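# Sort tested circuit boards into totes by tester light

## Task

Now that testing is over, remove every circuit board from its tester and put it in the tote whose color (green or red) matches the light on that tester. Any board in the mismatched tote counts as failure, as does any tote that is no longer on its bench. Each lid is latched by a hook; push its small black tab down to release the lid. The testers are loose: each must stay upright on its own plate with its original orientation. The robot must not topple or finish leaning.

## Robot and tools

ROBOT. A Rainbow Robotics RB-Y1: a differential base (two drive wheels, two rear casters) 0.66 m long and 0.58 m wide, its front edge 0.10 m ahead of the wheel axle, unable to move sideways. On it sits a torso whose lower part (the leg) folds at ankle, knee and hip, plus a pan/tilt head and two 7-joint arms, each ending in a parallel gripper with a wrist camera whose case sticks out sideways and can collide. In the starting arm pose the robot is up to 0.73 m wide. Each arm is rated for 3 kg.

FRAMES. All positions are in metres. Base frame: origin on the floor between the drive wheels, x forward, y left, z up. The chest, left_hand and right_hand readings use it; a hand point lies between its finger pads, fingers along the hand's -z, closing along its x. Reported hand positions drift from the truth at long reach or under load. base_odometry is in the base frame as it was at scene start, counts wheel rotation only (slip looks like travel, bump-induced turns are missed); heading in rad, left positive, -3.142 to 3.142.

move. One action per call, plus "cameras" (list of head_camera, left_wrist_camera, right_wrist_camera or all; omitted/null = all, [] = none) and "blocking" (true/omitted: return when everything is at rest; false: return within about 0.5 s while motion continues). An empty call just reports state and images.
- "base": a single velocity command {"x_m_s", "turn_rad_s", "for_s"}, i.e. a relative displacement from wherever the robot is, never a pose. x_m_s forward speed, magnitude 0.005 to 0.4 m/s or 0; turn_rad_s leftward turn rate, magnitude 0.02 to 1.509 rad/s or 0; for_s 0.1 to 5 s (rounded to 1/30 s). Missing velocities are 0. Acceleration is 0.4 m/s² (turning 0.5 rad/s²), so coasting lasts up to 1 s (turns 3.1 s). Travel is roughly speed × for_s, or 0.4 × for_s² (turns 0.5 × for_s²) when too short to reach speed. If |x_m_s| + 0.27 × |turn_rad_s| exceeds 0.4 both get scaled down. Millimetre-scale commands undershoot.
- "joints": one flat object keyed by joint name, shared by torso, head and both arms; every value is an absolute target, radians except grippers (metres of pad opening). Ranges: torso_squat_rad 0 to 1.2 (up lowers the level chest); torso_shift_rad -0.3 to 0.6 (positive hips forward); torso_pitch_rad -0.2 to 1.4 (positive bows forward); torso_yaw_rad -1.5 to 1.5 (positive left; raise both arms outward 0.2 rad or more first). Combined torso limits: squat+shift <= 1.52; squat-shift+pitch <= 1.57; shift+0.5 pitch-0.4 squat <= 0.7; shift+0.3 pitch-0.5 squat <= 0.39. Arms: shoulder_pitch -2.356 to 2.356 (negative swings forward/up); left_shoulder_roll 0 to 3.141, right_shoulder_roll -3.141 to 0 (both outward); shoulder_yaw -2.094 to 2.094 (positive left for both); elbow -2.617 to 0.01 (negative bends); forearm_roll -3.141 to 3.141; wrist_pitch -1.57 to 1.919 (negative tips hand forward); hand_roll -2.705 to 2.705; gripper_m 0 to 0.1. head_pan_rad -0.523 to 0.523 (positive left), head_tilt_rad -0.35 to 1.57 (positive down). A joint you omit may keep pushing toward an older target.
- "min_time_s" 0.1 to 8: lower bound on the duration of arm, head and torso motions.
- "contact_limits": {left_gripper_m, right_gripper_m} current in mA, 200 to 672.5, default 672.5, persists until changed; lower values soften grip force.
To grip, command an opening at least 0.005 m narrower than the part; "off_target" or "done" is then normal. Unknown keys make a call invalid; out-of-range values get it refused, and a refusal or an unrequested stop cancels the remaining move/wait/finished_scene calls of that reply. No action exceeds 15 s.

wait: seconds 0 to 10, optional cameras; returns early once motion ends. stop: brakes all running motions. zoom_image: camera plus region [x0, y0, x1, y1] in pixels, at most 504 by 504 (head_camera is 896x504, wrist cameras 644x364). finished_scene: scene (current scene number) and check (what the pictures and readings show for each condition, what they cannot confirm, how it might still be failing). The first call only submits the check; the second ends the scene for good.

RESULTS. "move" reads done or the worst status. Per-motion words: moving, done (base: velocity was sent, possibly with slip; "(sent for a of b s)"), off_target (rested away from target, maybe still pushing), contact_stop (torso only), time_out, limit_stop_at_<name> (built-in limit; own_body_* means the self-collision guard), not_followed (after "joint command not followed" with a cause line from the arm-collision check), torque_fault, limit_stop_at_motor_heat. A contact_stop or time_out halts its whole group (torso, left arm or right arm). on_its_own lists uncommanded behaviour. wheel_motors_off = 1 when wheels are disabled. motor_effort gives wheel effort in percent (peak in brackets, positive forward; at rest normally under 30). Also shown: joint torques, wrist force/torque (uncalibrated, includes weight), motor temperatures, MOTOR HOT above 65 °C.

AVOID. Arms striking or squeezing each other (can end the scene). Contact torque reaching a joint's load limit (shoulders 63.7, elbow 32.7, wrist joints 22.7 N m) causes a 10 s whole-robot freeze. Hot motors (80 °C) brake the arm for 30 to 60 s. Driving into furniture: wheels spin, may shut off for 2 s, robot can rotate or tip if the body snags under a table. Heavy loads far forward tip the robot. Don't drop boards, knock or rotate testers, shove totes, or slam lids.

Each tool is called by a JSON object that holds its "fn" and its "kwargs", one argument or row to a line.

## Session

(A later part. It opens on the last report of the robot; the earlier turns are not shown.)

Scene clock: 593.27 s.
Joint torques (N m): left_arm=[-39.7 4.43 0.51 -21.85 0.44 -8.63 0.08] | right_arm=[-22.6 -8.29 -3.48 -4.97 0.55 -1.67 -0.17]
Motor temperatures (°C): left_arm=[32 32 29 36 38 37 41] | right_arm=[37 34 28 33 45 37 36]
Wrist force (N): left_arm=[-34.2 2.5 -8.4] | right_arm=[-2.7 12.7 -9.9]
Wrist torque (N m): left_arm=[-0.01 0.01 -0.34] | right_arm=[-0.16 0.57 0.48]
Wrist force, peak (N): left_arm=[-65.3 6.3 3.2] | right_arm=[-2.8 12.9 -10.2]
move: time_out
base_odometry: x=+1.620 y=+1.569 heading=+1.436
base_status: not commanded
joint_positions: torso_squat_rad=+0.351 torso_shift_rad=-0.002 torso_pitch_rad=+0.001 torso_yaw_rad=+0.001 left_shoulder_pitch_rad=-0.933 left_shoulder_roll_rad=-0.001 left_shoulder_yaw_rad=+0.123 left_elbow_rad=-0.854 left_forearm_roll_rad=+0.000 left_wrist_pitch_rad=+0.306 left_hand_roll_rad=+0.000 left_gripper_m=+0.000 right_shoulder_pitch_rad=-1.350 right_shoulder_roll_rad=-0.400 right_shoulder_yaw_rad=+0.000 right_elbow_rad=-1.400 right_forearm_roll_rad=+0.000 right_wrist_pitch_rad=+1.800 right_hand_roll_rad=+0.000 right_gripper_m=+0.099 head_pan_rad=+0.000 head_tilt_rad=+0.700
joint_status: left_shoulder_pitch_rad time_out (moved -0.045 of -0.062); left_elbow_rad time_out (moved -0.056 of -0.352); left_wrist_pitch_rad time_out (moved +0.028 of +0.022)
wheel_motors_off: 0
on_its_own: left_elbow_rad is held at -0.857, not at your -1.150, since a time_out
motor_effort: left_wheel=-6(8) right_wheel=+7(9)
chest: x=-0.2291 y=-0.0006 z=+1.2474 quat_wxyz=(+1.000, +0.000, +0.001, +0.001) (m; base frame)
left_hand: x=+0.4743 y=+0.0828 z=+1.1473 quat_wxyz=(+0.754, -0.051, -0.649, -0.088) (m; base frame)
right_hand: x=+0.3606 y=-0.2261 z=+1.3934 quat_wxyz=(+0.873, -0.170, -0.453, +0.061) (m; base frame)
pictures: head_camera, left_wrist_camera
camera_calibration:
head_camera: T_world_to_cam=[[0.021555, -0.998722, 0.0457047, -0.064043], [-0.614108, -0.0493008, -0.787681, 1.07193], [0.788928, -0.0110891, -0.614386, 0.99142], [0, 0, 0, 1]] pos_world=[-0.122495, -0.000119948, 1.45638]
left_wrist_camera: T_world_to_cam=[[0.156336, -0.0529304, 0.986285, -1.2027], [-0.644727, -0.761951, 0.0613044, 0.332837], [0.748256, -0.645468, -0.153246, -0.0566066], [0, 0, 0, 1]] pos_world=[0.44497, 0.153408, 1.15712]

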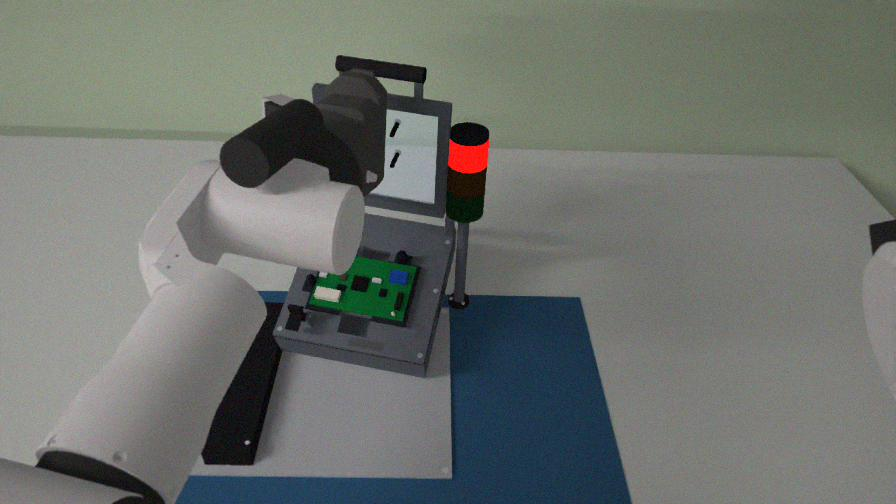

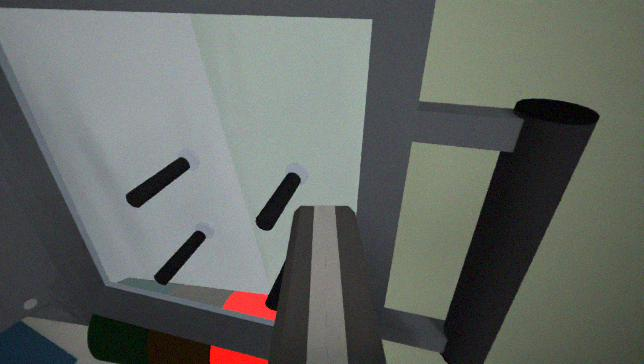

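{"fn": "move", "kwargs": {
  "base": {"x_m_s":-0.1,"for_s":1.0},
  "cameras": ["head_camera","left_wrist_camera"]
}}

Scene clock: 606.37 s.
Joint torques (N m): left_arm=[-22.91 4.34 0.14 -10.2 0.39 -2.19 0.02] | right_arm=[-22.33 -8.36 -3.26 -4.93 0.59 -1.66 -0.29]
Motor temperatures (°C): left_arm=[33 32 29 36 38 38 41] | right_arm=[37 34 28 33 45 36 36]
Wrist force (N): left_arm=[-8.1 1.3 -4.9] | right_arm=[-2.4 12.8 -10.0]
Wrist torque (N m): left_arm=[-0.12 -0.77 -0.15] | right_arm=[-0.19 0.61 0.48]
Wrist force, peak (N): left_arm=[-34.8 3.8 -8.2] | right_arm=[-2.4 12.6 -10.8]
move: done
base_odometry: x=+1.606 y=+1.470 heading=+1.436
base_status: done (sent for 1 of 1 s)
joint_positions: torso_squat_rad=+0.351 torso_shift_rad=-0.003 torso_pitch_rad=+0.000 torso_yaw_rad=+0.001 left_shoulder_pitch_rad=-0.937 left_shoulder_roll_rad=-0.001 left_shoulder_yaw_rad=+0.123 left_elbow_rad=-0.857 left_forearm_roll_rad=+0.000 left_wrist_pitch_rad=+0.305 left_hand_roll_rad=+0.000 left_gripper_m=+0.000 right_shoulder_pitch_rad=-1.350 right_shoulder_roll_rad=-0.400 right_shoulder_yaw_rad=+0.000 right_elbow_rad=-1.400 right_forearm_roll_rad=+0.000 right_wrist_pitch_rad=+1.800 right_hand_roll_rad=+0.000 right_gripper_m=+0.099 head_pan_rad=+0.000 head_tilt_rad=+0.700
joint_status: not commanded
wheel_motors_off: 0
on_its_own: left_elbow_rad is held at -0.857, not at your -1.150, since a time_out
motor_effort: left_wheel=+2(29) right_wheel=-4(18)
chest: x=-0.2300 y=-0.0007 z=+1.2473 quat_wxyz=(+1.000, +0.000, +0.000, +0.001) (m; base frame)
left_hand: x=+0.4743 y=+0.0816 z=+1.1530 quat_wxyz=(+0.750, -0.052, -0.653, -0.089) (m; base frame)
right_hand: x=+0.3595 y=-0.2263 z=+1.3943 quat_wxyz=(+0.873, -0.170, -0.454, +0.060) (m; base frame)
pictures: head_camera, left_wrist_camera
camera_calibration:
head_camera: T_world_to_cam=[[0.0213806, -0.998732, 0.0455867, -0.0640072], [-0.612875, -0.049118, -0.788652, 1.07287], [0.78989, -0.0110771, -0.613148, 0.990741], [0, 0, 0, 1]] pos_world=[-0.123673, -0.000254284, 1.45651]
left_wrist_camera: T_world_to_cam=[[0.146363, -0.0524685, 0.987838, -1.20545], [-0.64658, -0.760832, 0.0553895, 0.339133], [0.748673, -0.646824, -0.145283, -0.0657428], [0, 0, 0, 1]] pos_world=[0.44493, 0.152252, 1.16245]

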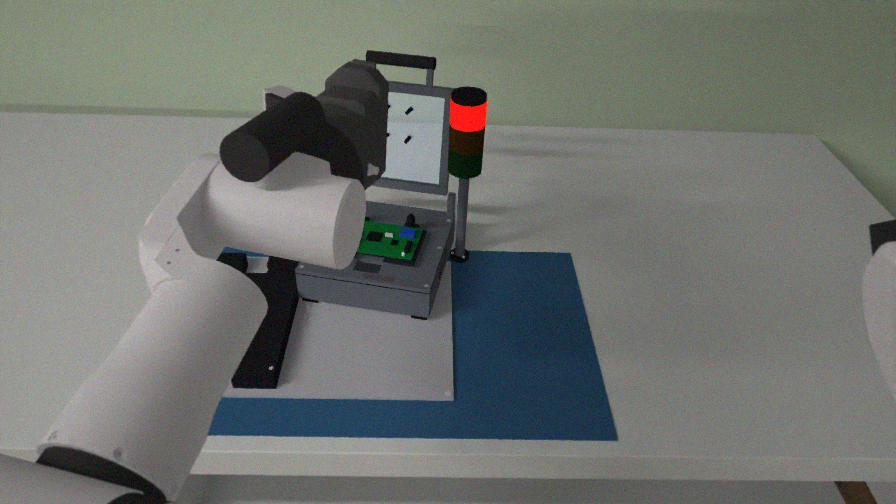

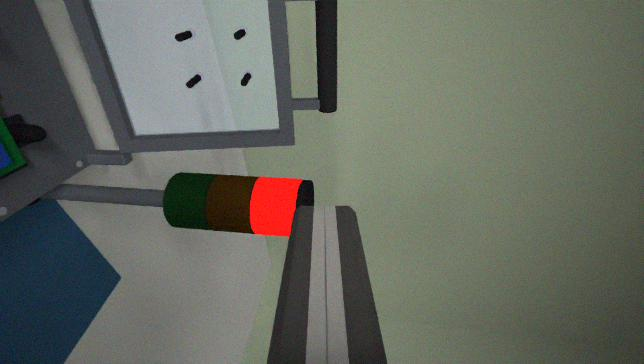

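{"fn": "move", "kwargs": {
  "joints": {"left_shoulder_pitch_rad":-1.35,"left_shoulder_roll_rad":0.4,"left_shoulder_yaw_rad":0.0,"left_elbow_rad":-1.4,"left_wrist_pitch_rad":1.8},
  "cameras": ["head_camera"]
}}

{"fn": "zoom_image", "kwargs": {
  "camera": "head_camera",
  "region": [200, 40, 500, 440]
}}

Scene clock: 615.07 s.
Joint torques (N m): left_arm=[-20.3 7.39 1.89 -4.51 -0.29 -1.77 0.02] | right_arm=[-22.24 -8.15 -3.3 -4.87 0.63 -1.68 -0.15]
Motor temperatures (°C): left_arm=[32 32 29 36 38 37 41] | right_arm=[37 34 28 33 45 36 36]
Wrist force (N): left_arm=[-6.6 -0.7 -7.3] | right_arm=[-2.6 12.8 -9.9]
Wrist torque (N m): left_arm=[-0.04 -0.70 -0.22] | right_arm=[-0.17 0.60 0.48]
Wrist force, peak (N): left_arm=[-10.8 0.4 -4.7] | right_arm=[-2.7 12.9 -10.4]
move: done
base_odometry: x=+1.606 y=+1.470 heading=+1.436
base_status: not commanded
joint_positions: torso_squat_rad=+0.351 torso_shift_rad=-0.003 torso_pitch_rad=+0.000 torso_yaw_rad=+0.001 left_shoulder_pitch_rad=-1.350 left_shoulder_roll_rad=+0.400 left_shoulder_yaw_rad=+0.000 left_elbow_rad=-1.400 left_forearm_roll_rad=+0.000 left_wrist_pitch_rad=+1.800 left_hand_roll_rad=+0.000 left_gripper_m=+0.000 right_shoulder_pitch_rad=-1.350 right_shoulder_roll_rad=-0.400 right_shoulder_yaw_rad=+0.000 right_elbow_rad=-1.400 right_forearm_roll_rad=+0.000 right_wrist_pitch_rad=+1.800 right_hand_roll_rad=+0.000 right_gripper_m=+0.099 head_pan_rad=+0.000 head_tilt_rad=+0.700
joint_status: all done
wheel_motors_off: 0
motor_effort: left_wheel=+3(4) right_wheel=-4(7)
chest: x=-0.2299 y=-0.0007 z=+1.2473 quat_wxyz=(+1.000, +0.000, +0.000, +0.001) (m; base frame)
left_hand: x=+0.3591 y=+0.2261 z=+1.3947 quat_wxyz=(+0.872, +0.171, -0.454, -0.060) (m; base frame)
right_hand: x=+0.3596 y=-0.2263 z=+1.3942 quat_wxyz=(+0.873, -0.170, -0.454, +0.060) (m; base frame)
pictures: head_camera
camera_calibration:
head_camera: T_world_to_cam=[[0.0213714, -0.998733, 0.0455517, -0.0639887], [-0.612974, -0.0490834, -0.788577, 1.07281], [0.789814, -0.011069, -0.613247, 0.990782], [0, 0, 0, 1]] pos_world=[-0.123563, -0.000283622, 1.4565]

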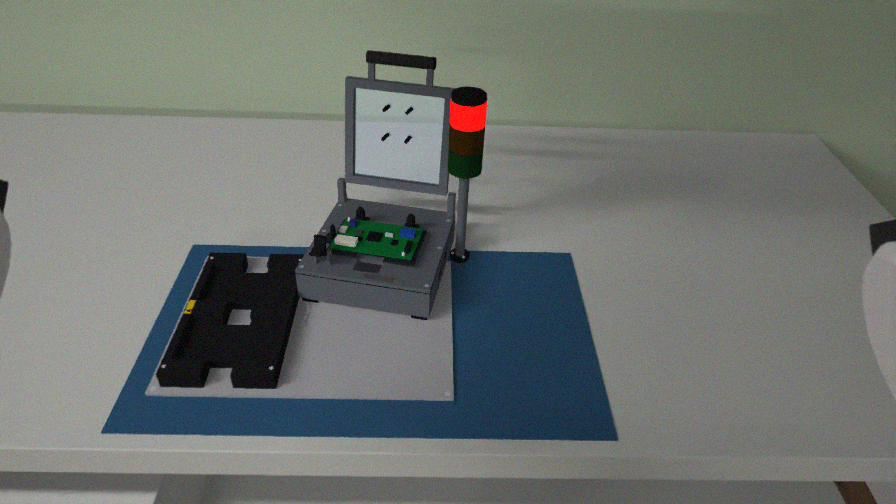

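Scaled by 1.260 from the camera's 896x504 image, which has a finer 1280x720 frame.

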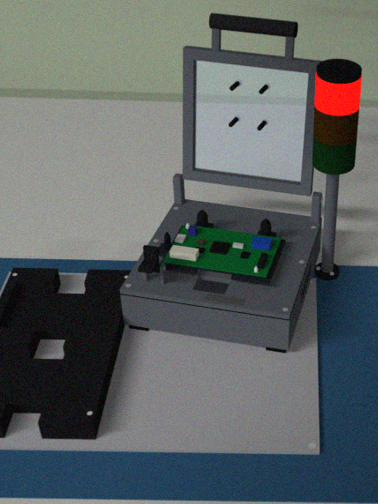

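{"fn": "move", "kwargs": {
  "base": {"turn_rad_s":-0.08,"for_s":1.0},
  "cameras": []
}}

{"fn": "move", "kwargs": {
  "base": {"x_m_s":0.1,"for_s":1.2},
  "joints": {"torso_pitch_rad":0.5},
  "cameras": ["head_camera"]
}}

Scene clock: 662.17 s.
Joint torques (N m): left_arm=[-20.52 7.41 2.15 -4.44 -0.25 -1.8 0.06] | right_arm=[-22.48 -8.38 -3.24 -4.94 0.51 -1.65 -0.19]
Motor temperatures (°C): left_arm=[31 32 29 34 38 36 41] | right_arm=[37 34 28 33 45 36 36]
Wrist force (N): left_arm=[-6.5 -0.7 -7.3] | right_arm=[-2.6 12.6 -10.0]
Wrist torque (N m): left_arm=[-0.05 -0.68 -0.22] | right_arm=[-0.18 0.60 0.49]
Wrist force, peak (N): left_arm=[-6.9 -0.5 -7.6] | right_arm=[-2.7 13.0 -10.1]
move: done
base_odometry: x=+1.606 y=+1.470 heading=+1.357
base_status: done (sent for 1 of 1 s)
joint_positions: torso_squat_rad=+0.351 torso_shift_rad=-0.003 torso_pitch_rad=+0.000 torso_yaw_rad=+0.001 left_shoulder_pitch_rad=-1.350 left_shoulder_roll_rad=+0.400 left_shoulder_yaw_rad=+0.000 left_elbow_rad=-1.400 left_forearm_roll_rad=+0.000 left_wrist_pitch_rad=+1.800 left_hand_roll_rad=+0.000 left_gripper_m=+0.000 right_shoulder_pitch_rad=-1.350 right_shoulder_roll_rad=-0.400 right_shoulder_yaw_rad=+0.000 right_elbow_rad=-1.400 right_forearm_roll_rad=+0.000 right_wrist_pitch_rad=+1.800 right_hand_roll_rad=+0.000 right_gripper_m=+0.099 head_pan_rad=+0.000 head_tilt_rad=+0.700
joint_status: not commanded
wheel_motors_off: 0
motor_effort: left_wheel=+4(22) right_wheel=-2(28)
chest: x=-0.2299 y=-0.0007 z=+1.2473 quat_wxyz=(+1.000, +0.000, +0.000, +0.001) (m; base frame)
left_hand: x=+0.3591 y=+0.2261 z=+1.3947 quat_wxyz=(+0.872, +0.171, -0.454, -0.060) (m; base frame)
right_hand: x=+0.3596 y=-0.2263 z=+1.3942 quat_wxyz=(+0.873, -0.170, -0.454, +0.060) (m; base frame)
pictures: none
No camera images: "cameras" was empty.

Scene clock: 664.67 s.
Joint torques (N m): left_arm=[-20.15 6.94 1.94 -6.91 -0.31 -0.99 0.06] | right_arm=[-20.82 -7.81 -3.21 -7.11 0.64 -0.92 -0.26]
Motor temperatures (°C): left_arm=[31 32 29 34 38 36 41] | right_arm=[37 34 28 33 45 36 36]
Wrist force (N): left_arm=[-4.3 -0.5 -9.3] | right_arm=[-0.5 12.5 -11.9]
Wrist torque (N m): left_arm=[-0.09 -0.56 -0.23] | right_arm=[-0.15 0.69 0.50]
Wrist force, peak (N): left_arm=[-4.7 -0.8 -9.7] | right_arm=[-0.4 12.7 -12.4]
move: done
base_odometry: x=+1.632 y=+1.587 heading=+1.356
base_status: done (sent for 1.2 of 1.2 s)
joint_positions: torso_squat_rad=+0.351 torso_shift_rad=-0.003 torso_pitch_rad=+0.500 torso_yaw_rad=+0.001 left_shoulder_pitch_rad=-1.350 left_shoulder_roll_rad=+0.400 left_shoulder_yaw_rad=+0.000 left_elbow_rad=-1.400 left_forearm_roll_rad=+0.000 left_wrist_pitch_rad=+1.800 left_hand_roll_rad=+0.000 left_gripper_m=+0.000 right_shoulder_pitch_rad=-1.350 right_shoulder_roll_rad=-0.400 right_shoulder_yaw_rad=+0.000 right_elbow_rad=-1.400 right_forearm_roll_rad=+0.000 right_wrist_pitch_rad=+1.800 right_hand_roll_rad=+0.000 right_gripper_m=+0.099 head_pan_rad=+0.000 head_tilt_rad=+0.700
joint_status: all done
wheel_motors_off: 0
motor_effort: left_wheel=-2(37) right_wheel=+0(24)
chest: x=-0.0815 y=-0.0007 z=+1.2095 quat_wxyz=(+0.969, +0.001, +0.247, +0.001) (m; base frame)
left_hand: x=+0.5059 y=+0.2263 z=+1.0563 quat_wxyz=(+0.958, +0.151, -0.224, -0.100) (m; base frame)
right_hand: x=+0.5063 y=-0.2261 z=+1.0558 quat_wxyz=(+0.958, -0.149, -0.224, +0.101) (m; base frame)
pictures: head_camera
camera_calibration:
head_camera: T_world_to_cam=[[0.0409095, -0.998723, 0.0296325, -0.0445658], [-0.915999, -0.0493338, -0.398136, 0.636958], [0.399089, -0.0108558, -0.916848, 1.18572], [0, 0, 0, 1]] pos_world=[0.112069, -0.000213435, 1.34204]

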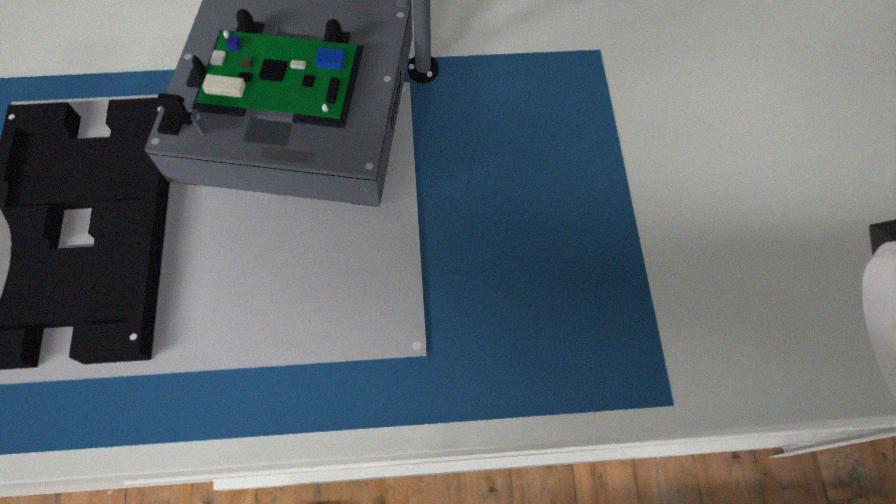

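{"fn": "move", "kwargs": {
  "joints": {"left_shoulder_pitch_rad":-1.2,"left_shoulder_roll_rad":0.2,"left_shoulder_yaw_rad":0.1,"left_elbow_rad":-2.2,"left_wrist_pitch_rad":1.85,"left_hand_roll_rad":1.67,"left_gripper_m":0.058},
  "cameras": []
}}

{"fn": "move", "kwargs": {
  "joints": {"left_shoulder_pitch_rad":-1.223,"left_shoulder_roll_rad":0.046,"left_shoulder_yaw_rad":0.256,"left_elbow_rad":-1.753,"left_wrist_pitch_rad":1.804,"left_hand_roll_rad":1.67},
  "min_time_s": 2
}}

Scene clock: 697.43 s.
Joint torques (N m): left_arm=[-14.98 2.48 2.08 -4.77 0.05 -1.44 -0.29] | right_arm=[-21.12 -7.92 -3.11 -7.14 0.64 -0.92 -0.28]
Motor temperatures (°C): left_arm=[31 32 29 34 38 35 41] | right_arm=[37 34 28 33 45 36 36]
Wrist force (N): left_arm=[-2.0 6.9 -6.9] | right_arm=[-0.3 12.4 -12.1]
Wrist torque (N m): left_arm=[-0.51 -0.43 -0.23] | right_arm=[-0.12 0.72 0.51]
Wrist force, peak (N): left_arm=[-5.2 -0.6 -10.4] | right_arm=[-0.2 12.9 -12.2]
move: done
base_odometry: x=+1.632 y=+1.587 heading=+1.356
base_status: not commanded
joint_positions: torso_squat_rad=+0.351 torso_shift_rad=-0.003 torso_pitch_rad=+0.500 torso_yaw_rad=+0.001 left_shoulder_pitch_rad=-1.200 left_shoulder_roll_rad=+0.200 left_shoulder_yaw_rad=+0.100 left_elbow_rad=-2.200 left_forearm_roll_rad=+0.000 left_wrist_pitch_rad=+1.850 left_hand_roll_rad=+1.670 left_gripper_m=+0.058 right_shoulder_pitch_rad=-1.350 right_shoulder_roll_rad=-0.400 right_shoulder_yaw_rad=+0.000 right_elbow_rad=-1.400 right_forearm_roll_rad=+0.000 right_wrist_pitch_rad=+1.800 right_hand_roll_rad=+0.000 right_gripper_m=+0.099 head_pan_rad=+0.000 head_tilt_rad=+0.700
joint_status: all done
wheel_motors_off: 0
motor_effort: left_wheel=-3(4) right_wheel=+0(4)
chest: x=-0.0816 y=-0.0007 z=+1.2095 quat_wxyz=(+0.969, +0.001, +0.247, +0.001) (m; base frame)
left_hand: x=+0.4403 y=+0.1390 z=+1.1979 quat_wxyz=(+0.664, -0.354, -0.335, +0.567) (m; base frame)
right_hand: x=+0.5063 y=-0.2261 z=+1.0558 quat_wxyz=(+0.958, -0.149, -0.224, +0.101) (m; base frame)
pictures: none
No camera images: "cameras" was empty.

Scene clock: 699.73 s.
Joint torques (N m): left_arm=[-18.93 1.91 0.09 -6.31 0.37 -1.39 -0.24] | right_arm=[-21.17 -7.99 -2.98 -7.17 0.67 -0.84 -0.19]
Motor temperatures (°C): left_arm=[30 32 29 34 38 35 41] | right_arm=[37 34 28 33 45 36 36]
Wrist force (N): left_arm=[-0.8 5.2 -8.7] | right_arm=[-0.1 12.5 -11.9]
Wrist torque (N m): left_arm=[-0.42 -0.37 -0.25] | right_arm=[-0.14 0.74 0.50]
Wrist force, peak (N): left_arm=[-0.8 5.6 -8.9] | right_arm=[-0.1 13.0 -12.1]
move: done
base_odometry: x=+1.632 y=+1.587 heading=+1.356
base_status: not commanded
joint_positions: torso_squat_rad=+0.351 torso_shift_rad=-0.003 torso_pitch_rad=+0.500 torso_yaw_rad=+0.001 left_shoulder_pitch_rad=-1.223 left_shoulder_roll_rad=+0.046 left_shoulder_yaw_rad=+0.256 left_elbow_rad=-1.753 left_forearm_roll_rad=+0.000 left_wrist_pitch_rad=+1.804 left_hand_roll_rad=+1.670 left_gripper_m=+0.058 right_shoulder_pitch_rad=-1.350 right_shoulder_roll_rad=-0.400 right_shoulder_yaw_rad=+0.000 right_elbow_rad=-1.400 right_forearm_roll_rad=+0.000 right_wrist_pitch_rad=+1.800 right_hand_roll_rad=+0.000 right_gripper_m=+0.099 head_pan_rad=+0.000 head_tilt_rad=+0.700
joint_status: all done
wheel_motors_off: 0
motor_effort: left_wheel=-3(5) right_wheel=+1(2)
chest: x=-0.0816 y=-0.0007 z=+1.2095 quat_wxyz=(+0.969, +0.001, +0.247, +0.001) (m; base frame)
left_hand: x=+0.4654 y=+0.1164 z=+1.0621 quat_wxyz=(+0.686, -0.262, -0.149, +0.662) (m; base frame)
right_hand: x=+0.5063 y=-0.2261 z=+1.0558 quat_wxyz=(+0.958, -0.149, -0.224, +0.101) (m; base frame)
pictures: head_camera, left_wrist_camera, right_wrist_camera
camera_calibration:
head_camera: T_world_to_cam=[[0.0409094, -0.998723, 0.0296445, -0.0445764], [-0.915975, -0.0493391, -0.39819, 0.637], [0.399144, -0.0108639, -0.916824, 1.18571], [0, 0, 0, 1]] pos_world=[0.112029, -0.000209041, 1.34206]
left_wrist_camera: T_world_to_cam=[[0.0732777, 0.984131, -0.161607, 0.0216159], [0.456667, 0.110946, 0.882692, -1.12869], [0.886614, -0.138482, -0.441291, 0.141184], [0, 0, 0, 1]] pos_world=[0.388676, 0.123503, 1.06208]
right_wrist_camera: T_world_to_cam=[[-0.873735, -0.245035, -0.420172, 0.83304], [-0.307506, 0.947575, 0.0868461, 0.311451], [0.376864, 0.205086, -0.903279, 0.880929], [0, 0, 0, 1]] pos_world=[0.491638, -0.271666, 1.1187]

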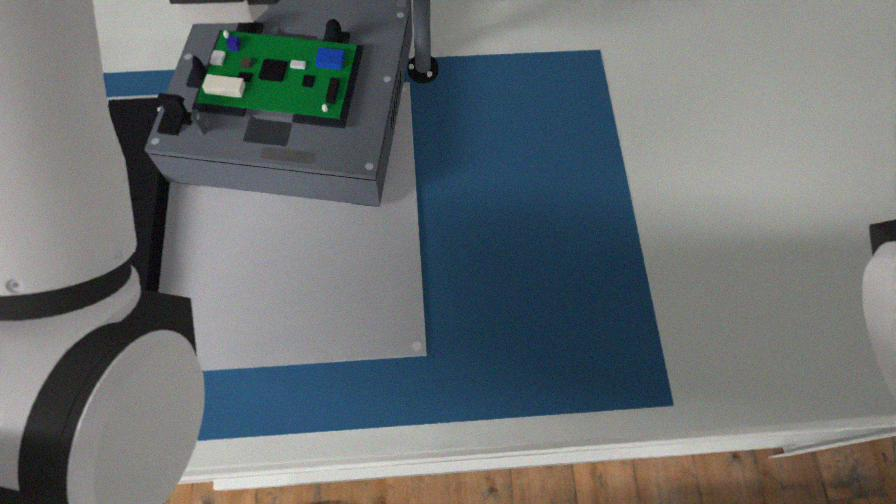

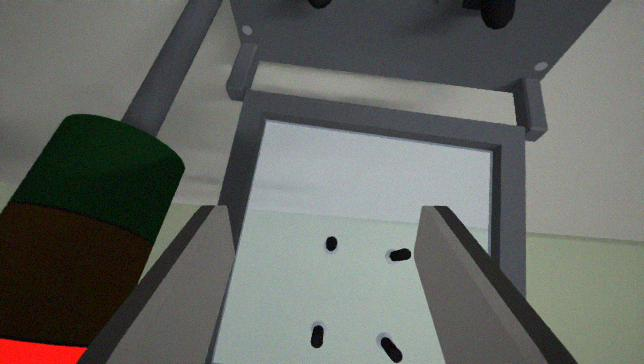

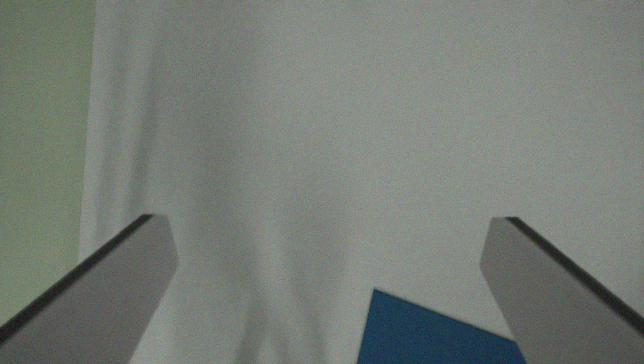

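{"fn": "move", "kwargs": {
  "joints": {"left_shoulder_pitch_rad":-1.055,"left_shoulder_roll_rad":0.019,"left_shoulder_yaw_rad":0.209,"left_elbow_rad":-1.673,"left_wrist_pitch_rad":1.562,"left_hand_roll_rad":1.655,"left_gripper_m":0.044},
  "min_time_s": 3,
  "cameras": ["left_wrist_camera","head_camera"]
}}

Scene clock: 719.37 s.
Joint torques (N m): left_arm=[-16.2 0.98 -2.16 -7.2 0.47 -1.44 -0.25] | right_arm=[-20.84 -7.81 -2.94 -7.16 0.6 -0.88 -0.31]
Motor temperatures (°C): left_arm=[30 32 29 34 38 35 41] | right_arm=[37 34 28 33 45 36 36]
Wrist force (N): left_arm=[-0.9 5.3 -8.4] | right_arm=[-0.2 12.5 -12.1]
Wrist torque (N m): left_arm=[-0.42 -0.32 -0.20] | right_arm=[-0.16 0.71 0.52]
Wrist force, peak (N): left_arm=[-0.9 5.2 -8.9] | right_arm=[-0.1 12.8 -12.3]
move: done
base_odometry: x=+1.632 y=+1.587 heading=+1.356
base_status: not commanded
joint_positions: torso_squat_rad=+0.351 torso_shift_rad=-0.003 torso_pitch_rad=+0.500 torso_yaw_rad=+0.001 left_shoulder_pitch_rad=-1.055 left_shoulder_roll_rad=+0.019 left_shoulder_yaw_rad=+0.209 left_elbow_rad=-1.673 left_forearm_roll_rad=+0.000 left_wrist_pitch_rad=+1.562 left_hand_roll_rad=+1.655 left_gripper_m=+0.044 right_shoulder_pitch_rad=-1.350 right_shoulder_roll_rad=-0.400 right_shoulder_yaw_rad=+0.000 right_elbow_rad=-1.400 right_forearm_roll_rad=+0.000 right_wrist_pitch_rad=+1.800 right_hand_roll_rad=+0.000 right_gripper_m=+0.099 head_pan_rad=+0.000 head_tilt_rad=+0.700
joint_status: all done
wheel_motors_off: 0
motor_effort: left_wheel=-3(4) right_wheel=+1(3)
chest: x=-0.0816 y=-0.0007 z=+1.2095 quat_wxyz=(+0.969, +0.001, +0.247, +0.001) (m; base frame)
left_hand: x=+0.4661 y=+0.1165 z=+0.9823 quat_wxyz=(+0.688, -0.259, -0.154, +0.660) (m; base frame)
right_hand: x=+0.5063 y=-0.2261 z=+1.0558 quat_wxyz=(+0.958, -0.149, -0.224, +0.101) (m; base frame)
pictures: head_camera, left_wrist_camera
camera_calibration:
head_camera: T_world_to_cam=[[0.0409094, -0.998723, 0.0296447, -0.0445766], [-0.915975, -0.0493392, -0.39819, 0.636999], [0.399144, -0.0108641, -0.916824, 1.18571], [0, 0, 0, 1]] pos_world=[0.112029, -0.000208888, 1.34206]
left_wrist_camera: T_world_to_cam=[[0.0754708, 0.986151, -0.147686, -0.00637254], [0.453945, 0.0978925, 0.885636, -1.05865], [0.887828, -0.133881, -0.44027, 0.103299], [0, 0, 0, 1]] pos_world=[0.38934, 0.123748, 0.98212]

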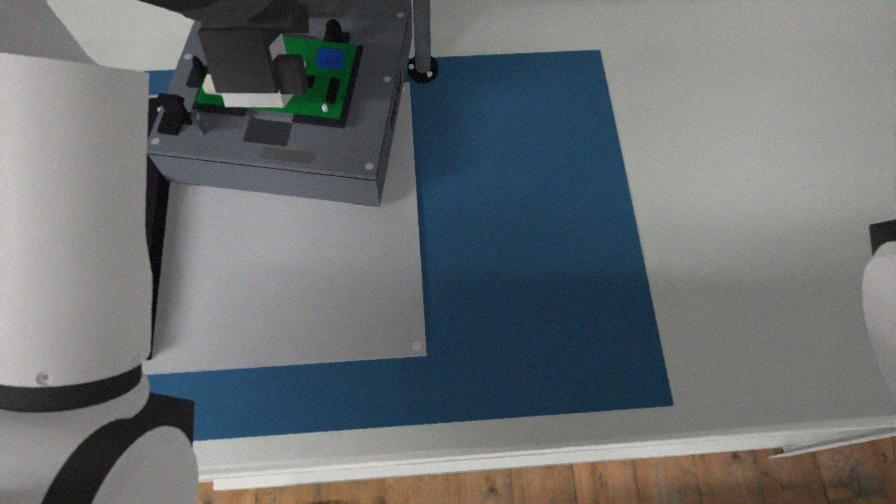

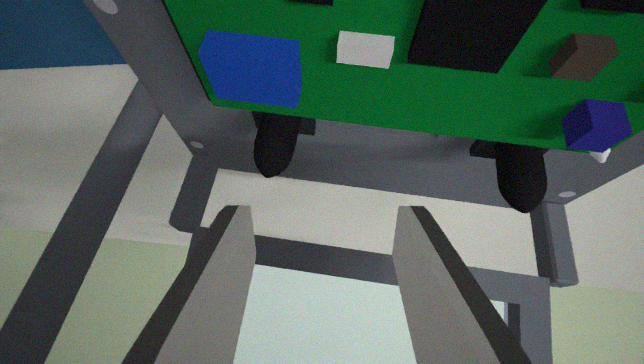

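{"fn": "move", "kwargs": {
  "joints": {"left_shoulder_pitch_rad":-1.03,"left_shoulder_roll_rad":0.049,"left_shoulder_yaw_rad":0.221,"left_elbow_rad":-1.664,"left_wrist_pitch_rad":1.535,"left_hand_roll_rad":1.625,"left_gripper_m":0.062},
  "min_time_s": 2,
  "cameras": ["left_wrist_camera"]
}}

Scene clock: 733.53 s.
Joint torques (N m): left_arm=[-9.79 4.52 1.93 -4.15 -0.13 0.88 0.05] | right_arm=[-20.9 -7.91 -3.25 -7.21 0.6 -0.92 -0.31]
Motor temperatures (°C): left_arm=[30 32 29 34 38 35 41] | right_arm=[37 34 28 33 45 36 36]
Wrist force (N): left_arm=[-5.1 -3.7 -5.5] | right_arm=[-0.2 12.6 -12.5]
Wrist torque (N m): left_arm=[-0.58 -0.38 -0.45] | right_arm=[-0.17 0.73 0.51]
Wrist force, peak (N): left_arm=[-0.9 5.3 -8.9] | right_arm=[-0.5 13.0 -12.5]
move: done
base_odometry: x=+1.632 y=+1.587 heading=+1.356
base_status: not commanded
joint_positions: torso_squat_rad=+0.351 torso_shift_rad=-0.003 torso_pitch_rad=+0.500 torso_yaw_rad=+0.001 left_shoulder_pitch_rad=-1.032 left_shoulder_roll_rad=+0.049 left_shoulder_yaw_rad=+0.220 left_elbow_rad=-1.665 left_forearm_roll_rad=+0.000 left_wrist_pitch_rad=+1.535 left_hand_roll_rad=+1.625 left_gripper_m=+0.062 right_shoulder_pitch_rad=-1.350 right_shoulder_roll_rad=-0.400 right_shoulder_yaw_rad=+0.000 right_elbow_rad=-1.400 right_forearm_roll_rad=+0.000 right_wrist_pitch_rad=+1.800 right_hand_roll_rad=+0.000 right_gripper_m=+0.099 head_pan_rad=+0.000 head_tilt_rad=+0.700
joint_status: all done
wheel_motors_off: 0
motor_effort: left_wheel=-2(5) right_wheel=+1(3)
chest: x=-0.0816 y=-0.0007 z=+1.2095 quat_wxyz=(+0.969, +0.001, +0.247, +0.001) (m; base frame)
left_hand: x=+0.4690 y=+0.1385 z=+0.9733 quat_wxyz=(+0.690, -0.248, -0.170, +0.658) (m; base frame)
right_hand: x=+0.5063 y=-0.2262 z=+1.0559 quat_wxyz=(+0.958, -0.149, -0.224, +0.101) (m; base frame)
pictures: left_wrist_camera
camera_calibration:
left_wrist_camera: T_world_to_cam=[[0.0694581, 0.991464, -0.11034, -0.063796], [0.445835, 0.0680955, 0.892521, -1.05295], [0.892416, -0.111186, -0.4373, 0.0915361], [0, 0, 0, 1]] pos_world=[0.392183, 0.14513, 0.972766]

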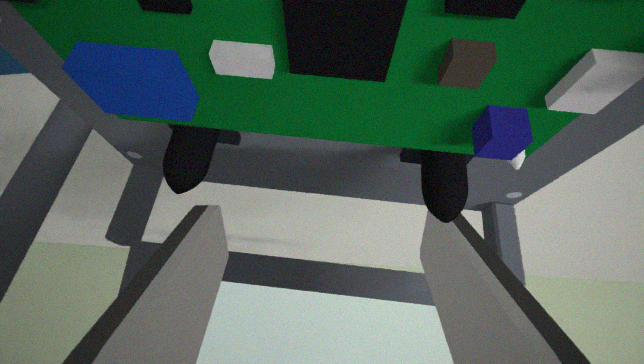

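{"fn": "move", "kwargs": {
  "joints": {"left_hand_roll_rad":1.86,"left_shoulder_pitch_rad":-1.04},
  "min_time_s": 1,
  "cameras": ["left_wrist_camera"]
}}

{"fn": "move", "kwargs": {
  "base": {"x_m_s":-0.05,"turn_rad_s":-0.012,"for_s":1.0},
  "cameras": ["left_wrist_camera","head_camera"]
}}

Scene clock: 747.33 s.
Joint torques (N m): left_arm=[-11.53 -3.91 -2.94 -4.24 1.96 2.78 0.94] | right_arm=[-20.88 -7.93 -3.2 -7.14 0.61 -0.87 -0.35]
Motor temperatures (°C): left_arm=[30 32 29 34 38 35 41] | right_arm=[37 34 28 33 45 36 36]
Wrist force (N): left_arm=[1.0 -10.5 -6.9] | right_arm=[-0.4 12.4 -12.2]
Wrist torque (N m): left_arm=[-0.72 -0.39 -0.76] | right_arm=[-0.13 0.70 0.51]
Wrist force, peak (N): left_arm=[6.5 -16.0 -9.8] | right_arm=[-0.3 12.9 -12.0]
move: done
base_odometry: x=+1.632 y=+1.587 heading=+1.356
base_status: not commanded
joint_positions: torso_squat_rad=+0.351 torso_shift_rad=-0.003 torso_pitch_rad=+0.500 torso_yaw_rad=+0.001 left_shoulder_pitch_rad=-1.041 left_shoulder_roll_rad=+0.051 left_shoulder_yaw_rad=+0.222 left_elbow_rad=-1.665 left_forearm_roll_rad=-0.001 left_wrist_pitch_rad=+1.534 left_hand_roll_rad=+1.860 left_gripper_m=+0.062 right_shoulder_pitch_rad=-1.350 right_shoulder_roll_rad=-0.400 right_shoulder_yaw_rad=+0.000 right_elbow_rad=-1.400 right_forearm_roll_rad=+0.000 right_wrist_pitch_rad=+1.800 right_hand_roll_rad=+0.000 right_gripper_m=+0.099 head_pan_rad=+0.000 head_tilt_rad=+0.700
joint_status: all done
wheel_motors_off: 0
motor_effort: left_wheel=-4(4) right_wheel=+1(2)
chest: x=-0.0816 y=-0.0007 z=+1.2095 quat_wxyz=(+0.969, +0.001, +0.247, +0.001) (m; base frame)
left_hand: x=+0.4719 y=+0.1381 z=+0.9783 quat_wxyz=(+0.608, -0.270, -0.143, +0.733) (m; base frame)
right_hand: x=+0.5063 y=-0.2260 z=+1.0559 quat_wxyz=(+0.958, -0.149, -0.224, +0.101) (m; base frame)
pictures: left_wrist_camera
camera_calibration:
left_wrist_camera: T_world_to_cam=[[-0.121335, 0.963085, -0.240304, 0.157974], [0.429097, 0.269195, 0.862212, -1.0489], [0.895072, 0.00150318, -0.44592, 0.0826653], [0, 0, 0, 1]] pos_world=[0.395256, 0.130091, 0.979196]

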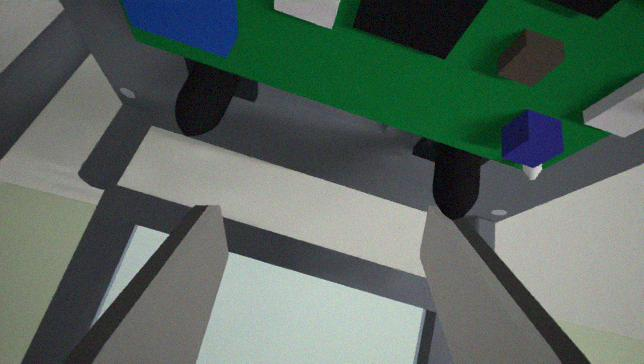

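"base": turn_rad_s = -0.012 is too slow: |turn_rad_s| is 0 or at least 0.02

{"fn": "move", "kwargs": {
  "base": {"x_m_s":-0.08,"turn_rad_s":-0.025,"for_s":0.8},
  "cameras": ["left_wrist_camera","head_camera"]
}}

Scene clock: 751.77 s.
Joint torques (N m): left_arm=[-7.64 -1.33 -1.86 1.12 1.44 -1.34 0.45] | right_arm=[-21.29 -7.98 -3.07 -7.14 0.69 -0.9 -0.15]
Motor temperatures (°C): left_arm=[30 32 29 34 38 35 41] | right_arm=[37 34 28 33 45 36 36]
Wrist force (N): left_arm=[-1.7 3.9 30.0] | right_arm=[-0.3 12.5 -12.2]
Wrist torque (N m): left_arm=[-0.28 -1.72 -0.26] | right_arm=[-0.14 0.72 0.52]
Wrist force, peak (N): left_arm=[0.2 -38.8 -5.4] | right_arm=[0.3 12.7 -12.5]
move: done
base_odometry: x=+1.617 y=+1.524 heading=+1.337
base_status: done (sent for 0.8 of 0.8 s)
joint_positions: torso_squat_rad=+0.351 torso_shift_rad=-0.004 torso_pitch_rad=+0.498 torso_yaw_rad=+0.001 left_shoulder_pitch_rad=-1.042 left_shoulder_roll_rad=+0.050 left_shoulder_yaw_rad=+0.221 left_elbow_rad=-1.666 left_forearm_roll_rad=-0.001 left_wrist_pitch_rad=+1.535 left_hand_roll_rad=+1.860 left_gripper_m=+0.062 right_shoulder_pitch_rad=-1.350 right_shoulder_roll_rad=-0.400 right_shoulder_yaw_rad=+0.000 right_elbow_rad=-1.400 right_forearm_roll_rad=+0.000 right_wrist_pitch_rad=+1.800 right_hand_roll_rad=+0.000 right_gripper_m=+0.099 head_pan_rad=+0.000 head_tilt_rad=+0.700
joint_status: not commanded
wheel_motors_off: 0
motor_effort: left_wheel=+8(17) right_wheel=-1(37)
chest: x=-0.0826 y=-0.0007 z=+1.2097 quat_wxyz=(+0.969, +0.001, +0.246, +0.001) (m; base frame)
left_hand: x=+0.4714 y=+0.1376 z=+0.9802 quat_wxyz=(+0.608, -0.271, -0.144, +0.733) (m; base frame)
right_hand: x=+0.5056 y=-0.2260 z=+1.0570 quat_wxyz=(+0.958, -0.149, -0.225, +0.101) (m; base frame)
pictures: head_camera, left_wrist_camera
camera_calibration:
head_camera: T_world_to_cam=[[0.0410068, -0.998722, 0.0295505, -0.0444498], [-0.915261, -0.0494099, -0.399819, 0.638201], [0.400768, -0.0106512, -0.916118, 1.18558], [0, 0, 0, 1]] pos_world=[0.110801, -0.000231678, 1.34261]
left_wrist_camera: T_world_to_cam=[[-0.120061, 0.963032, -0.241155, 0.159101], [0.426899, 0.269388, 0.863242, -1.05018], [0.896294, 0.000692498, -0.44346, 0.0811299], [0, 0, 0, 1]] pos_world=[0.394708, 0.129632, 0.980908]

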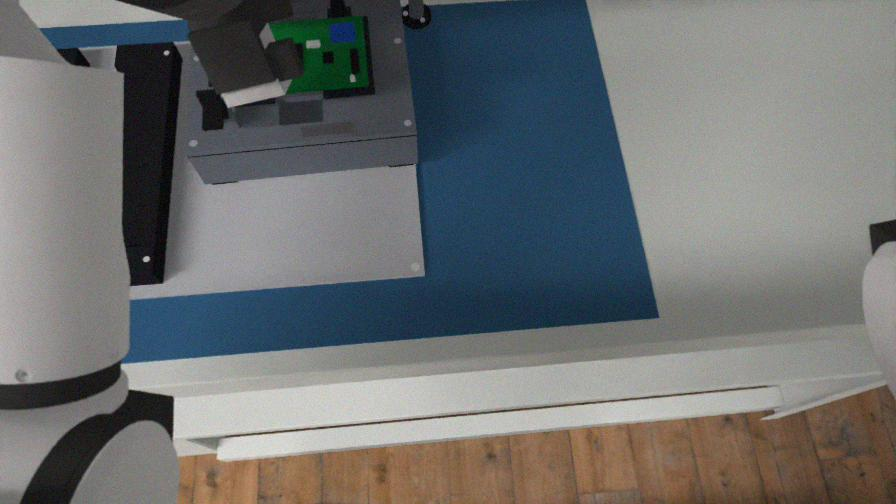

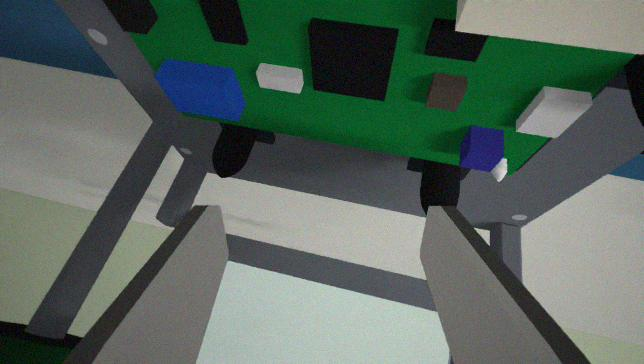

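{"fn": "move", "kwargs": {
  "joints": {"left_hand_roll_rad":1.78},
  "cameras": []
}}

{"fn": "move", "kwargs": {
  "base": {"x_m_s":-0.06,"for_s":0.75},
  "cameras": ["left_wrist_camera","head_camera"]
}}

Scene clock: 762.47 s.
Joint torques (N m): left_arm=[-9.24 -0.13 -1.46 0.78 1.2 -2.81 0.11] | right_arm=[-20.91 -7.93 -2.98 -7.22 0.64 -0.93 -0.24]
Motor temperatures (°C): left_arm=[30 32 29 33 38 35 41] | right_arm=[37 34 28 33 45 36 36]
Wrist force (N): left_arm=[-2.2 10.6 34.0] | right_arm=[-0.1 12.5 -12.0]
Wrist torque (N m): left_arm=[0.02 -1.83 -0.02] | right_arm=[-0.13 0.75 0.50]
Wrist force, peak (N): left_arm=[-2.8 11.8 34.9] | right_arm=[-0.1 12.9 -12.3]
move: done
base_odometry: x=+1.617 y=+1.524 heading=+1.337
base_status: not commanded
joint_positions: torso_squat_rad=+0.351 torso_shift_rad=-0.004 torso_pitch_rad=+0.498 torso_yaw_rad=+0.001 left_shoulder_pitch_rad=-1.042 left_shoulder_roll_rad=+0.050 left_shoulder_yaw_rad=+0.221 left_elbow_rad=-1.666 left_forearm_roll_rad=-0.001 left_wrist_pitch_rad=+1.535 left_hand_roll_rad=+1.780 left_gripper_m=+0.062 right_shoulder_pitch_rad=-1.350 right_shoulder_roll_rad=-0.400 right_shoulder_yaw_rad=+0.000 right_elbow_rad=-1.400 right_forearm_roll_rad=+0.000 right_wrist_pitch_rad=+1.800 right_hand_roll_rad=+0.000 right_gripper_m=+0.099 head_pan_rad=+0.000 head_tilt_rad=+0.700
joint_status: all done
wheel_motors_off: 0
motor_effort: left_wheel=+8(8) right_wheel=-2(3)
chest: x=-0.0826 y=-0.0007 z=+1.2097 quat_wxyz=(+0.969, +0.001, +0.246, +0.001) (m; base frame)
left_hand: x=+0.4711 y=+0.1375 z=+0.9799 quat_wxyz=(+0.636, -0.265, -0.154, +0.708) (m; base frame)
right_hand: x=+0.5056 y=-0.2260 z=+1.0570 quat_wxyz=(+0.958, -0.149, -0.225, +0.101) (m; base frame)
pictures: none
No camera images: "cameras" was empty.

Scene clock: 764.07 s.
Joint torques (N m): left_arm=[-16.56 1.7 -1.49 -7.58 0.56 -0.98 0.23] | right_arm=[-21.38 -7.94 -2.85 -7.17 0.64 -0.93 -0.26]
Motor temperatures (°C): left_arm=[30 32 29 33 38 35 41] | right_arm=[37 34 28 33 45 36 36]
Wrist force (N): left_arm=[-0.9 5.3 -8.0] | right_arm=[-0.2 12.2 -11.8]
Wrist torque (N m): left_arm=[-0.44 -0.37 -0.22] | right_arm=[-0.11 0.72 0.52]
Wrist force, peak (N): left_arm=[-2.2 11.0 34.7] | right_arm=[-0.2 13.0 -12.3]
move: done
base_odometry: x=+1.607 y=+1.480 heading=+1.336
base_status: done (sent for 0.77 of 0.77 s)
joint_positions: torso_squat_rad=+0.351 torso_shift_rad=-0.003 torso_pitch_rad=+0.500 torso_yaw_rad=+0.001 left_shoulder_pitch_rad=-1.040 left_shoulder_roll_rad=+0.049 left_shoulder_yaw_rad=+0.221 left_elbow_rad=-1.664 left_forearm_roll_rad=+0.000 left_wrist_pitch_rad=+1.535 left_hand_roll_rad=+1.780 left_gripper_m=+0.062 right_shoulder_pitch_rad=-1.350 right_shoulder_roll_rad=-0.400 right_shoulder_yaw_rad=+0.000 right_elbow_rad=-1.400 right_forearm_roll_rad=+0.000 right_wrist_pitch_rad=+1.800 right_hand_roll_rad=+0.000 right_gripper_m=+0.099 head_pan_rad=+0.000 head_tilt_rad=+0.700
joint_status: not commanded
wheel_motors_off: 0
motor_effort: left_wheel=-2(18) right_wheel=+2(26)
chest: x=-0.0816 y=-0.0007 z=+1.2095 quat_wxyz=(+0.969, +0.001, +0.247, +0.001) (m; base frame)
left_hand: x=+0.4711 y=+0.1375 z=+0.9771 quat_wxyz=(+0.637, -0.263, -0.152, +0.708) (m; base frame)
right_hand: x=+0.5063 y=-0.2261 z=+1.0558 quat_wxyz=(+0.958, -0.149, -0.224, +0.101) (m; base frame)
pictures: head_camera, left_wrist_camera
camera_calibration:
head_camera: T_world_to_cam=[[0.0409027, -0.998725, 0.0295983, -0.0445412], [-0.915956, -0.0493151, -0.398237, 0.637041], [0.399189, -0.0108218, -0.916805, 1.18571], [0, 0, 0, 1]] pos_world=[0.112002, -0.000237228, 1.34207]
left_wrist_camera: T_world_to_cam=[[-0.0559466, 0.978697, -0.197542, 0.0835089], [0.439303, 0.201801, 0.875379, -1.05576], [0.896595, -0.0378065, -0.441235, 0.0829359], [0, 0, 0, 1]] pos_world=[0.394113, 0.13446, 0.977285]

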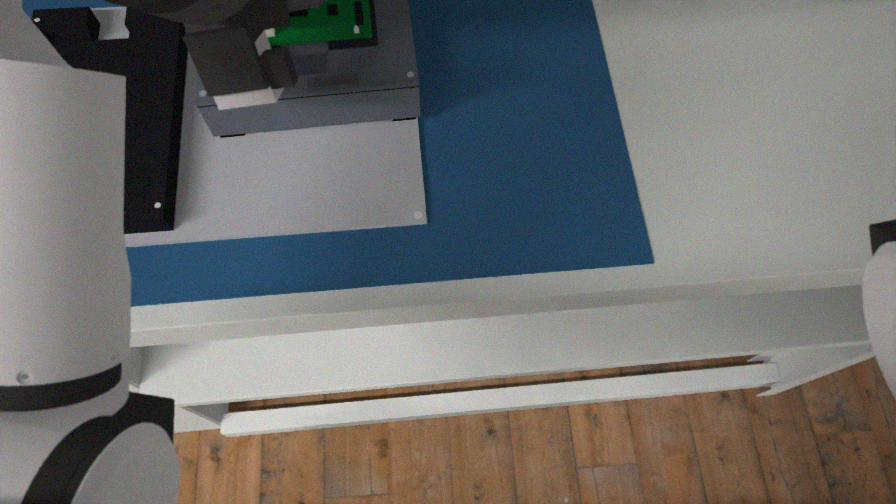

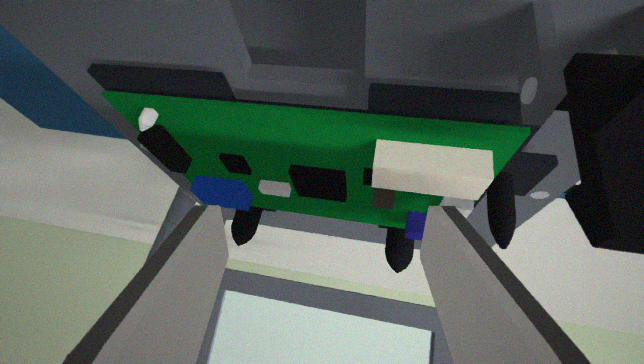

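{"fn": "move", "kwargs": {
  "joints": {"left_shoulder_pitch_rad":-1.14,"left_shoulder_roll_rad":0.061,"left_shoulder_yaw_rad":0.25,"left_elbow_rad":-1.71,"left_wrist_pitch_rad":1.68,"left_hand_roll_rad":1.81},
  "cameras": []
}}

{"fn": "move", "kwargs": {
  "base": {"x_m_s":0.06,"for_s":0.75},
  "cameras": ["left_wrist_camera"]
}}

Scene clock: 772.07 s.
Joint torques (N m): left_arm=[-16.89 4.17 0.26 -7.51 0.51 -1.04 0.21] | right_arm=[-21.35 -7.72 -3.17 -7.14 0.66 -0.96 -0.24]
Motor temperatures (°C): left_arm=[30 32 29 33 38 35 41] | right_arm=[37 34 28 33 45 36 36]
Wrist force (N): left_arm=[-0.9 5.3 -8.2] | right_arm=[-0.3 12.6 -12.1]
Wrist torque (N m): left_arm=[-0.43 -0.39 -0.24] | right_arm=[-0.15 0.72 0.50]
Wrist force, peak (N): left_arm=[-1.1 6.2 -9.0] | right_arm=[-0.3 13.1 -12.1]
move: done
base_odometry: x=+1.607 y=+1.480 heading=+1.336
base_status: not commanded
joint_positions: torso_squat_rad=+0.351 torso_shift_rad=-0.003 torso_pitch_rad=+0.500 torso_yaw_rad=+0.001 left_shoulder_pitch_rad=-1.140 left_shoulder_roll_rad=+0.061 left_shoulder_yaw_rad=+0.250 left_elbow_rad=-1.710 left_forearm_roll_rad=+0.000 left_wrist_pitch_rad=+1.680 left_hand_roll_rad=+1.810 left_gripper_m=+0.062 right_shoulder_pitch_rad=-1.350 right_shoulder_roll_rad=-0.400 right_shoulder_yaw_rad=+0.000 right_elbow_rad=-1.400 right_forearm_roll_rad=+0.000 right_wrist_pitch_rad=+1.800 right_hand_roll_rad=+0.000 right_gripper_m=+0.099 head_pan_rad=+0.000 head_tilt_rad=+0.700
joint_status: all done
wheel_motors_off: 0
motor_effort: left_wheel=-3(4) right_wheel=+3(4)
chest: x=-0.0816 y=-0.0007 z=+1.2095 quat_wxyz=(+0.969, +0.001, +0.247, +0.001) (m; base frame)
left_hand: x=+0.4729 y=+0.1345 z=+1.0244 quat_wxyz=(+0.627, -0.267, -0.143, +0.717) (m; base frame)
right_hand: x=+0.5063 y=-0.2261 z=+1.0558 quat_wxyz=(+0.958, -0.149, -0.224, +0.101) (m; base frame)
pictures: none
No camera images: "cameras" was empty.

Scene clock: 773.67 s.
Joint torques (N m): left_arm=[-17.04 4.12 0.05 -7.43 0.4 -1.04 0.3] | right_arm=[-21.08 -8.09 -3.24 -7.16 0.69 -0.94 -0.2]
Motor temperatures (°C): left_arm=[30 32 29 33 38 35 41] | right_arm=[37 34 28 33 45 36 36]
Wrist force (N): left_arm=[-0.9 5.0 -8.2] | right_arm=[-0.1 12.3 -11.9]
Wrist torque (N m): left_arm=[-0.39 -0.40 -0.24] | right_arm=[-0.12 0.73 0.51]
Wrist force, peak (N): left_arm=[-1.0 5.2 -8.5] | right_arm=[-0.1 12.7 -12.5]
move: done
base_odometry: x=+1.617 y=+1.524 heading=+1.337
base_status: done (sent for 0.77 of 0.77 s)
joint_positions: torso_squat_rad=+0.351 torso_shift_rad=-0.003 torso_pitch_rad=+0.500 torso_yaw_rad=+0.001 left_shoulder_pitch_rad=-1.140 left_shoulder_roll_rad=+0.061 left_shoulder_yaw_rad=+0.250 left_elbow_rad=-1.710 left_forearm_roll_rad=+0.000 left_wrist_pitch_rad=+1.680 left_hand_roll_rad=+1.810 left_gripper_m=+0.062 right_shoulder_pitch_rad=-1.350 right_shoulder_roll_rad=-0.400 right_shoulder_yaw_rad=+0.000 right_elbow_rad=-1.400 right_forearm_roll_rad=+0.000 right_wrist_pitch_rad=+1.800 right_hand_roll_rad=+0.000 right_gripper_m=+0.099 head_pan_rad=+0.000 head_tilt_rad=+0.700
joint_status: not commanded
wheel_motors_off: 0
motor_effort: left_wheel=+3(29) right_wheel=-2(21)
chest: x=-0.0816 y=-0.0007 z=+1.2095 quat_wxyz=(+0.969, +0.001, +0.247, +0.001) (m; base frame)
left_hand: x=+0.4729 y=+0.1345 z=+1.0244 quat_wxyz=(+0.627, -0.267, -0.143, +0.717) (m; base frame)
right_hand: x=+0.5063 y=-0.2261 z=+1.0558 quat_wxyz=(+0.958, -0.149, -0.224, +0.101) (m; base frame)
pictures: left_wrist_camera
camera_calibration:
left_wrist_camera: T_world_to_cam=[[-0.0753817, 0.972058, -0.222309, 0.131273], [0.442254, 0.232408, 0.866255, -1.09352], [0.893716, -0.0330172, -0.447416, 0.109133], [0, 0, 0, 1]] pos_world=[0.395975, 0.130141, 1.02528]

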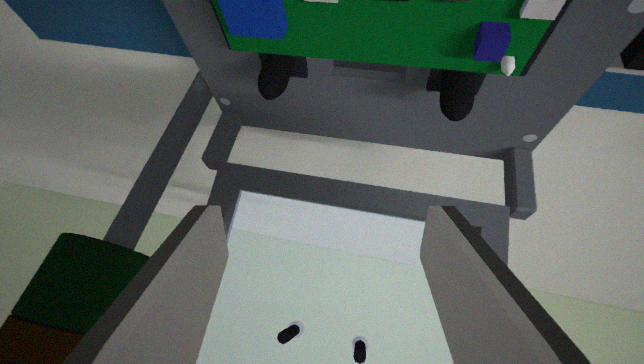

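{"fn": "move", "kwargs": {
  "joints": {"left_shoulder_pitch_rad":-1.02,"left_shoulder_roll_rad":0.06,"left_shoulder_yaw_rad":0.224,"left_elbow_rad":-1.653,"left_wrist_pitch_rad":1.508},
  "min_time_s": 2,
  "cameras": ["left_wrist_camera"]
}}

Scene clock: 781.77 s.
Joint torques (N m): left_arm=[-8.26 2.42 -1.37 -2.43 0.5 -0.07 -1.25] | right_arm=[-20.94 -7.82 -2.94 -7.2 0.7 -0.93 -0.32]
Motor temperatures (°C): left_arm=[30 32 29 34 38 35 41] | right_arm=[37 34 28 33 45 36 36]
Wrist force (N): left_arm=[-10.8 -2.4 7.0] | right_arm=[-0.1 12.4 -11.8]
Wrist torque (N m): left_arm=[-0.14 -2.68 1.36] | right_arm=[-0.13 0.75 0.51]
Wrist force, peak (N): left_arm=[-10.8 -2.1 7.5] | right_arm=[0.0 12.8 -12.3]
move: done
base_odometry: x=+1.617 y=+1.524 heading=+1.337
base_status: not commanded
joint_positions: torso_squat_rad=+0.351 torso_shift_rad=-0.003 torso_pitch_rad=+0.499 torso_yaw_rad=+0.001 left_shoulder_pitch_rad=-1.022 left_shoulder_roll_rad=+0.060 left_shoulder_yaw_rad=+0.224 left_elbow_rad=-1.654 left_forearm_roll_rad=+0.000 left_wrist_pitch_rad=+1.508 left_hand_roll_rad=+1.810 left_gripper_m=+0.062 right_shoulder_pitch_rad=-1.350 right_shoulder_roll_rad=-0.400 right_shoulder_yaw_rad=+0.000 right_elbow_rad=-1.400 right_forearm_roll_rad=+0.000 right_wrist_pitch_rad=+1.800 right_hand_roll_rad=+0.000 right_gripper_m=+0.099 head_pan_rad=+0.000 head_tilt_rad=+0.700
joint_status: all done
wheel_motors_off: 0
motor_effort: left_wheel=+4(5) right_wheel=-1(4)
chest: x=-0.0819 y=-0.0008 z=+1.2095 quat_wxyz=(+0.969, +0.001, +0.247, +0.001) (m; base frame)
left_hand: x=+0.4720 y=+0.1469 z=+0.9695 quat_wxyz=(+0.622, -0.263, -0.155, +0.721) (m; base frame)
right_hand: x=+0.5061 y=-0.2262 z=+1.0561 quat_wxyz=(+0.958, -0.149, -0.224, +0.101) (m; base frame)
pictures: left_wrist_camera
camera_calibration:
left_wrist_camera: T_world_to_cam=[[-0.0936131, 0.974084, -0.205906, 0.0994231], [0.430557, 0.226083, 0.873789, -1.04934], [0.897695, -0.00685631, -0.440563, 0.073414], [0, 0, 0, 1]] pos_world=[0.395206, 0.140896, 0.96972]

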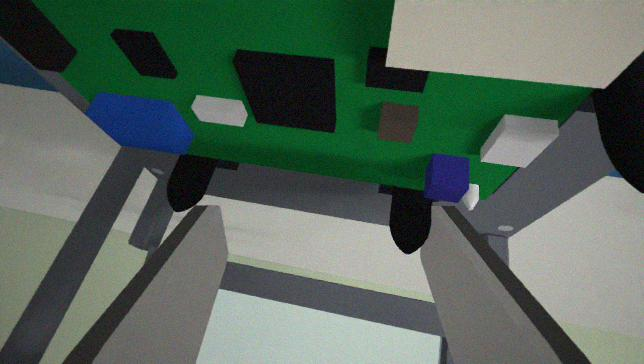

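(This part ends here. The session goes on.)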